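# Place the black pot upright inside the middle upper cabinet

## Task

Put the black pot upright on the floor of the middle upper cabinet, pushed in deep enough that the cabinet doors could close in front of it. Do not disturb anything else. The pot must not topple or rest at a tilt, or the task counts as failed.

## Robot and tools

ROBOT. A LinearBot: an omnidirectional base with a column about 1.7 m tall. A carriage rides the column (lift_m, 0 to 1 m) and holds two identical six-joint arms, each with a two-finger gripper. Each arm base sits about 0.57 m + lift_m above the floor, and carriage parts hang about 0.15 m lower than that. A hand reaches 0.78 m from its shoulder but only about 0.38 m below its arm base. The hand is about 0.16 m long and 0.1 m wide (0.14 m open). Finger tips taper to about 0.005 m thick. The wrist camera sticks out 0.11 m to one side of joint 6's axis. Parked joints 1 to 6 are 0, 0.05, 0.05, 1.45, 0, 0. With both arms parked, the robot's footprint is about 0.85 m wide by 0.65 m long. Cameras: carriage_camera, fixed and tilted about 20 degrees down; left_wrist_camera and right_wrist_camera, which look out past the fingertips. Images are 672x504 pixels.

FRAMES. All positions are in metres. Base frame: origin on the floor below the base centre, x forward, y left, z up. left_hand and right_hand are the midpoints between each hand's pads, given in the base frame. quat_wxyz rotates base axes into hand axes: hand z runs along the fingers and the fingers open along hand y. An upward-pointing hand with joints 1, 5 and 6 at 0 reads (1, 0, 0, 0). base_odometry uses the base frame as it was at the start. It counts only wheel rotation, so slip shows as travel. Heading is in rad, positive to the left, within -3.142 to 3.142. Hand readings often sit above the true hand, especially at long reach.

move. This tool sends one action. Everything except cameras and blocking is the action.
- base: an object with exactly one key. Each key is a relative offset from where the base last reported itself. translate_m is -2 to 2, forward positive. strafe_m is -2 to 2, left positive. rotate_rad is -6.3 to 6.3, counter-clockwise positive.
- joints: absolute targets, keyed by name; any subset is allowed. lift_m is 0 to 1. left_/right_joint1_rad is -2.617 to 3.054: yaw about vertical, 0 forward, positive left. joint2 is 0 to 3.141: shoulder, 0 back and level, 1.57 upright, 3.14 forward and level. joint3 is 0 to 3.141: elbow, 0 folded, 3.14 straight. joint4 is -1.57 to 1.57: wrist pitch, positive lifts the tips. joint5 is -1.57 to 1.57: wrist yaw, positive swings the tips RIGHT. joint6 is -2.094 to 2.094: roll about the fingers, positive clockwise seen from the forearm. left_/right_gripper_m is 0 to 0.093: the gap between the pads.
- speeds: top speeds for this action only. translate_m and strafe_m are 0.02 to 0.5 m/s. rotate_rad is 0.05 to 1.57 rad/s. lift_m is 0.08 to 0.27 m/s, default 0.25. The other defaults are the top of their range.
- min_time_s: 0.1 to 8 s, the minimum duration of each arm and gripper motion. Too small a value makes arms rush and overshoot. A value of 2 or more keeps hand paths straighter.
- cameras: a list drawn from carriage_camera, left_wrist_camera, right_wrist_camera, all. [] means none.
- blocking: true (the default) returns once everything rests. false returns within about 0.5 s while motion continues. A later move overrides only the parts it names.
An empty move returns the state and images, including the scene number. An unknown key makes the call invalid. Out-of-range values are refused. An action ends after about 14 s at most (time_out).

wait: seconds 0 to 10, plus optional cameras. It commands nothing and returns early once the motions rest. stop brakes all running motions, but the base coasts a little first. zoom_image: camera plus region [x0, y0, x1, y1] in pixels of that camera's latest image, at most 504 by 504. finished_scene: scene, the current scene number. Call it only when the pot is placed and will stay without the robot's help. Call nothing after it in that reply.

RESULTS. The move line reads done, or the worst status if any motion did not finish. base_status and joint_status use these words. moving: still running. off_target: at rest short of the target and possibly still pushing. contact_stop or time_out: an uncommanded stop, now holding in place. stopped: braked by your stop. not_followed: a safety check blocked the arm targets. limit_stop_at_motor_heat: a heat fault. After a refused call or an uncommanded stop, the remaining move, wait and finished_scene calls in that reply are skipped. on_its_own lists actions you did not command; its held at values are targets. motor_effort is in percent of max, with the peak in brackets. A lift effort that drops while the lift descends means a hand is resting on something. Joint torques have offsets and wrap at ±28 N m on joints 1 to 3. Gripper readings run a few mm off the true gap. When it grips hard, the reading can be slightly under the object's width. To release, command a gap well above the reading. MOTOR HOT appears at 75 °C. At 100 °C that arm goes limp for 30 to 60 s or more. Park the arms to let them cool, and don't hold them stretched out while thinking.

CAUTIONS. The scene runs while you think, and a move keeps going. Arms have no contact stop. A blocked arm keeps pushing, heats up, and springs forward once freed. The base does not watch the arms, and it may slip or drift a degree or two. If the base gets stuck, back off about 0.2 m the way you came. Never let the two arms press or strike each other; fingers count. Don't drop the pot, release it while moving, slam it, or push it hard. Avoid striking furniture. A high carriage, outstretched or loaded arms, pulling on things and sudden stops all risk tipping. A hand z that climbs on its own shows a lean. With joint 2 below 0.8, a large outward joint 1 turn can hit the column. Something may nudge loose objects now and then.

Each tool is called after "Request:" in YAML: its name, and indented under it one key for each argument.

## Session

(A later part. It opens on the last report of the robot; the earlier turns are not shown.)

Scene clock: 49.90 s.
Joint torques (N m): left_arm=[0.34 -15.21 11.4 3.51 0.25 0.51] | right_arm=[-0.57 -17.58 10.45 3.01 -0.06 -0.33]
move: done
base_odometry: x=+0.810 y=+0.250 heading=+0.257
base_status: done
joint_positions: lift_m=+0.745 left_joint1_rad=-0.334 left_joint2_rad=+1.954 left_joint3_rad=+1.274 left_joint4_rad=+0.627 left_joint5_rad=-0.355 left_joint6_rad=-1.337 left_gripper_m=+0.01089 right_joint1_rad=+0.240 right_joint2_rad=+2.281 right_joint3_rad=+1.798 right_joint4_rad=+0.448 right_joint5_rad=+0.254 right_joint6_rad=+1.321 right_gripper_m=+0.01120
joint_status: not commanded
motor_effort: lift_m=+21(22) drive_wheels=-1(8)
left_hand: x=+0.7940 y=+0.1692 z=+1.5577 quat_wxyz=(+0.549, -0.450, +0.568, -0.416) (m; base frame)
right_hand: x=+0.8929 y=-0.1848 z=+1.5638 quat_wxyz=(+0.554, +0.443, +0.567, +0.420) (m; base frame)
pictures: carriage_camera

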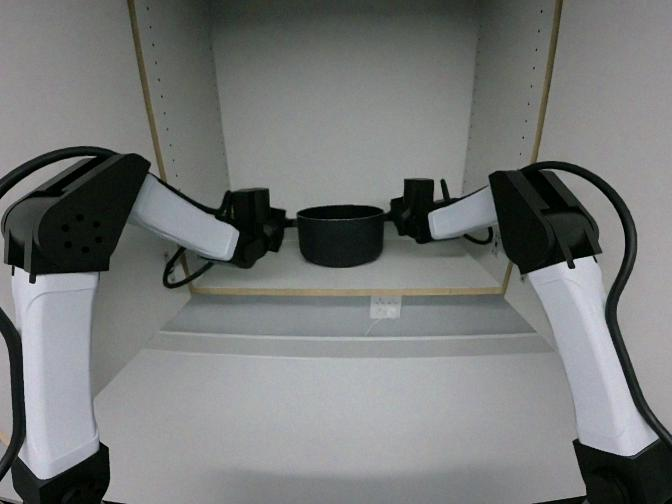

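Request:
move:
  joints: {"lift_m": 0.715, "left_joint4_rad": 0.69, "right_joint4_rad": 0.49}
  speeds: {"lift_m": 0.1}
  cameras: ["carriage_camera"]

Request:
zoom_image:
  camera: "carriage_camera"
  region: [220, 170, 470, 320]

Scene clock: 51.10 s.
Joint torques (N m): left_arm=[0.28 -15.3 9.76 2.54 0.28 0.31] | right_arm=[-0.58 -17.47 9.16 1.87 -0.06 -0.27]
move: done
base_odometry: x=+0.810 y=+0.250 heading=+0.257
base_status: not commanded
joint_positions: lift_m=+0.715 left_joint1_rad=-0.334 left_joint2_rad=+1.954 left_joint3_rad=+1.292 left_joint4_rad=+0.667 left_joint5_rad=-0.354 left_joint6_rad=-1.318 left_gripper_m=+0.01089 right_joint1_rad=+0.240 right_joint2_rad=+2.281 right_joint3_rad=+1.815 right_joint4_rad=+0.501 right_joint5_rad=+0.254 right_joint6_rad=+1.317 right_gripper_m=+0.01120
joint_status: all done
motor_effort: lift_m=+21(22) drive_wheels=+0(1)
left_hand: x=+0.7961 y=+0.1683 z=+1.5457 quat_wxyz=(+0.564, -0.438, +0.553, -0.429) (m; base frame)
right_hand: x=+0.8939 y=-0.1845 z=+1.5552 quat_wxyz=(+0.570, +0.432, +0.544, +0.438) (m; base frame)
pictures: carriage_camera

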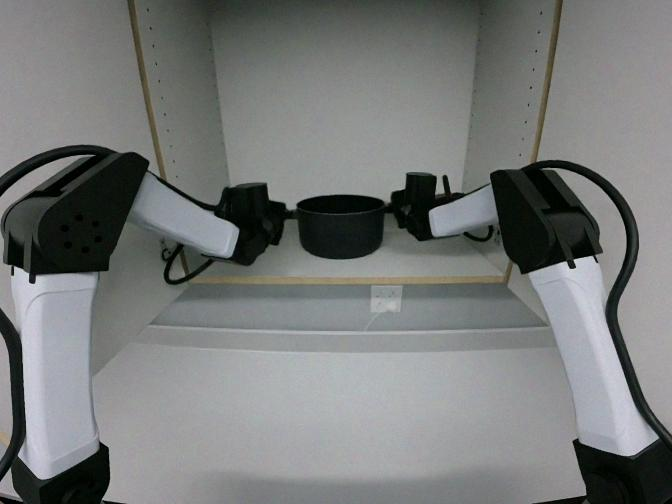

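Scaled by 2.016 from the camera's 672x504 image, which has a finer 960x720 frame.

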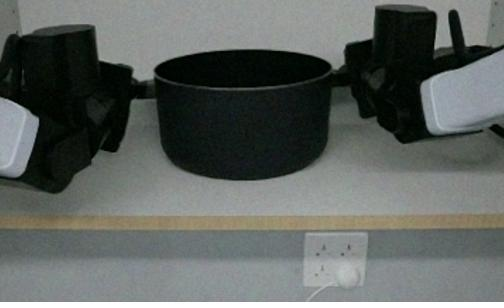

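Request:
move:
  joints: {"lift_m": 0.695}
  speeds: {"lift_m": 0.1}
  cameras: ["carriage_camera"]

Request:
zoom_image:
  camera: "carriage_camera"
  region: [220, 170, 470, 320]

Scene clock: 53.07 s.
Joint torques (N m): left_arm=[0.24 -14.97 8.34 2.1 0.27 0.15] | right_arm=[-0.57 -16.87 7.64 1.67 -0.08 -0.11]
move: done
base_odometry: x=+0.810 y=+0.250 heading=+0.257
base_status: not commanded
joint_positions: lift_m=+0.695 left_joint1_rad=-0.333 left_joint2_rad=+1.951 left_joint3_rad=+1.308 left_joint4_rad=+0.704 left_joint5_rad=-0.353 left_joint6_rad=-1.302 left_gripper_m=+0.01089 right_joint1_rad=+0.240 right_joint2_rad=+2.275 right_joint3_rad=+1.834 right_joint4_rad=+0.519 right_joint5_rad=+0.254 right_joint6_rad=+1.303 right_gripper_m=+0.01115
joint_status: all done
motor_effort: lift_m=+20(21) drive_wheels=+0(1)
left_hand: x=+0.7970 y=+0.1685 z=+1.5436 quat_wxyz=(+0.578, -0.427, +0.537, -0.441) (m; base frame)
right_hand: x=+0.8934 y=-0.1847 z=+1.5531 quat_wxyz=(+0.582, +0.422, +0.533, +0.446) (m; base frame)
pictures: carriage_camera

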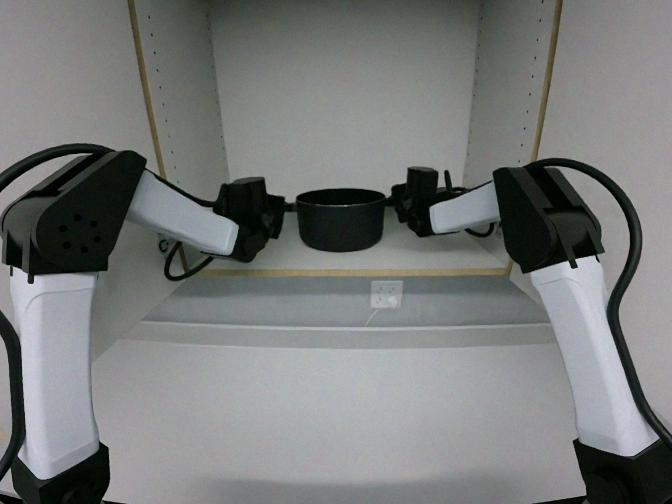

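Scaled by 2.016 from the camera's 672x504 image, which has a finer 960x720 frame.

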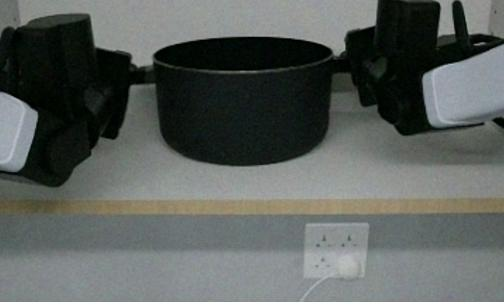

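Request:
move:
  joints: {"left_gripper_m": 0.093, "right_gripper_m": 0.093}
  min_time_s: 1.2
  cameras: ["all"]

Request:
zoom_image:
  camera: "carriage_camera"
  region: [220, 170, 470, 320]

Scene clock: 55.00 s.
Joint torques (N m): left_arm=[0.23 -15.06 8.32 2.19 0.16 0.11] | right_arm=[-0.55 -16.81 7.68 2 -0.08 -0.12]
move: done
base_odometry: x=+0.810 y=+0.250 heading=+0.257
base_status: not commanded
joint_positions: lift_m=+0.695 left_joint1_rad=-0.333 left_joint2_rad=+1.951 left_joint3_rad=+1.308 left_joint4_rad=+0.696 left_joint5_rad=-0.343 left_joint6_rad=-1.302 left_gripper_m=+0.09291 right_joint1_rad=+0.240 right_joint2_rad=+2.275 right_joint3_rad=+1.834 right_joint4_rad=+0.488 right_joint5_rad=+0.254 right_joint6_rad=+1.303 right_gripper_m=+0.09290
joint_status: all done
motor_effort: lift_m=+20(20) drive_wheels=+1(1)
left_hand: x=+0.7971 y=+0.1668 z=+1.5416 quat_wxyz=(+0.575, -0.426, +0.542, -0.441) (m; base frame)
right_hand: x=+0.8938 y=-0.1845 z=+1.5456 quat_wxyz=(+0.576, +0.426, +0.544, +0.438) (m; base frame)
pictures: carriage_camera, left_wrist_camera, right_wrist_camera

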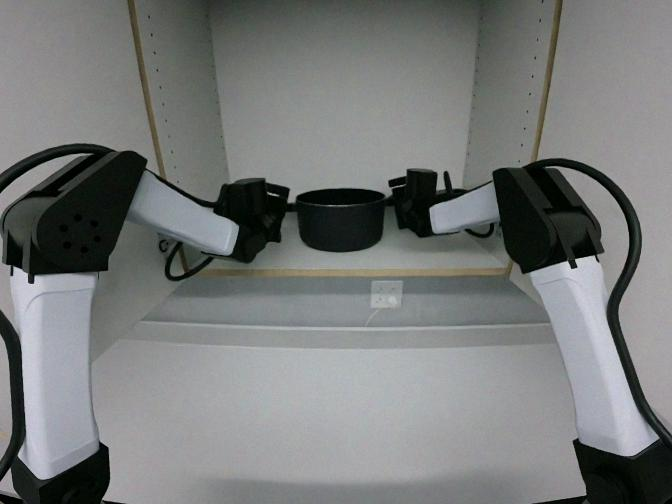

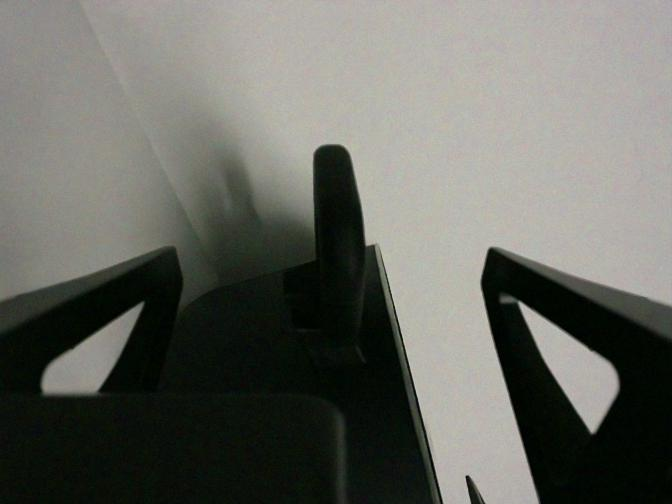

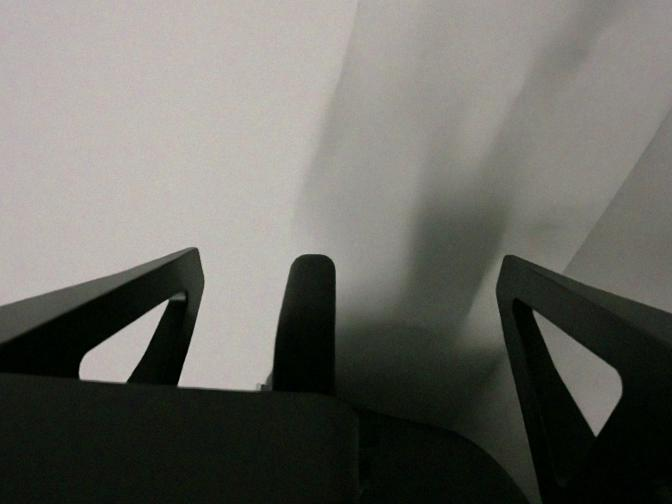

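Scaled by 2.016 from the camera's 672x504 image, which has a finer 960x720 frame.

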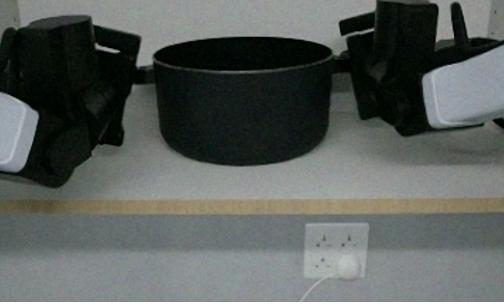

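Request:
move:
  base: {"translate_m": -0.3}
  speeds: {"translate_m": 0.2}
  cameras: ["carriage_camera"]

Request:
zoom_image:
  camera: "carriage_camera"
  region: [200, 130, 500, 330]

Scene clock: 58.63 s.
Joint torques (N m): left_arm=[0.16 -15.01 8.35 2.25 0.15 0.12] | right_arm=[-0.42 -16.69 7.72 2.07 -0.06 -0.13]
move: done
base_odometry: x=+0.519 y=+0.174 heading=+0.257
base_status: done
joint_positions: lift_m=+0.695 left_joint1_rad=-0.332 left_joint2_rad=+1.951 left_joint3_rad=+1.308 left_joint4_rad=+0.692 left_joint5_rad=-0.340 left_joint6_rad=-1.302 left_gripper_m=+0.09291 right_joint1_rad=+0.238 right_joint2_rad=+2.275 right_joint3_rad=+1.834 right_joint4_rad=+0.482 right_joint5_rad=+0.254 right_joint6_rad=+1.303 right_gripper_m=+0.09290
joint_status: not commanded
motor_effort: lift_m=+20(20) drive_wheels=-4(13)
left_hand: x=+0.7973 y=+0.1667 z=+1.5406 quat_wxyz=(+0.573, -0.425, +0.544, -0.440) (m; base frame)
right_hand: x=+0.8941 y=-0.1855 z=+1.5441 quat_wxyz=(+0.575, +0.427, +0.545, +0.436) (m; base frame)
pictures: carriage_camera

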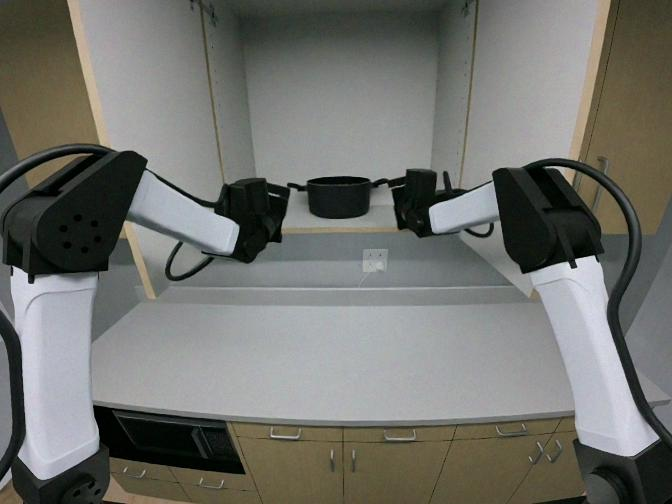

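Scaled by 1.680 from the camera's 672x504 image, which has a finer 960x720 frame.

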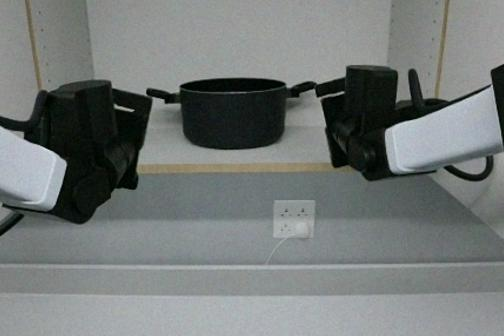

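Request:
finished_scene:
  scene: 2

The scene is finished: the task was done.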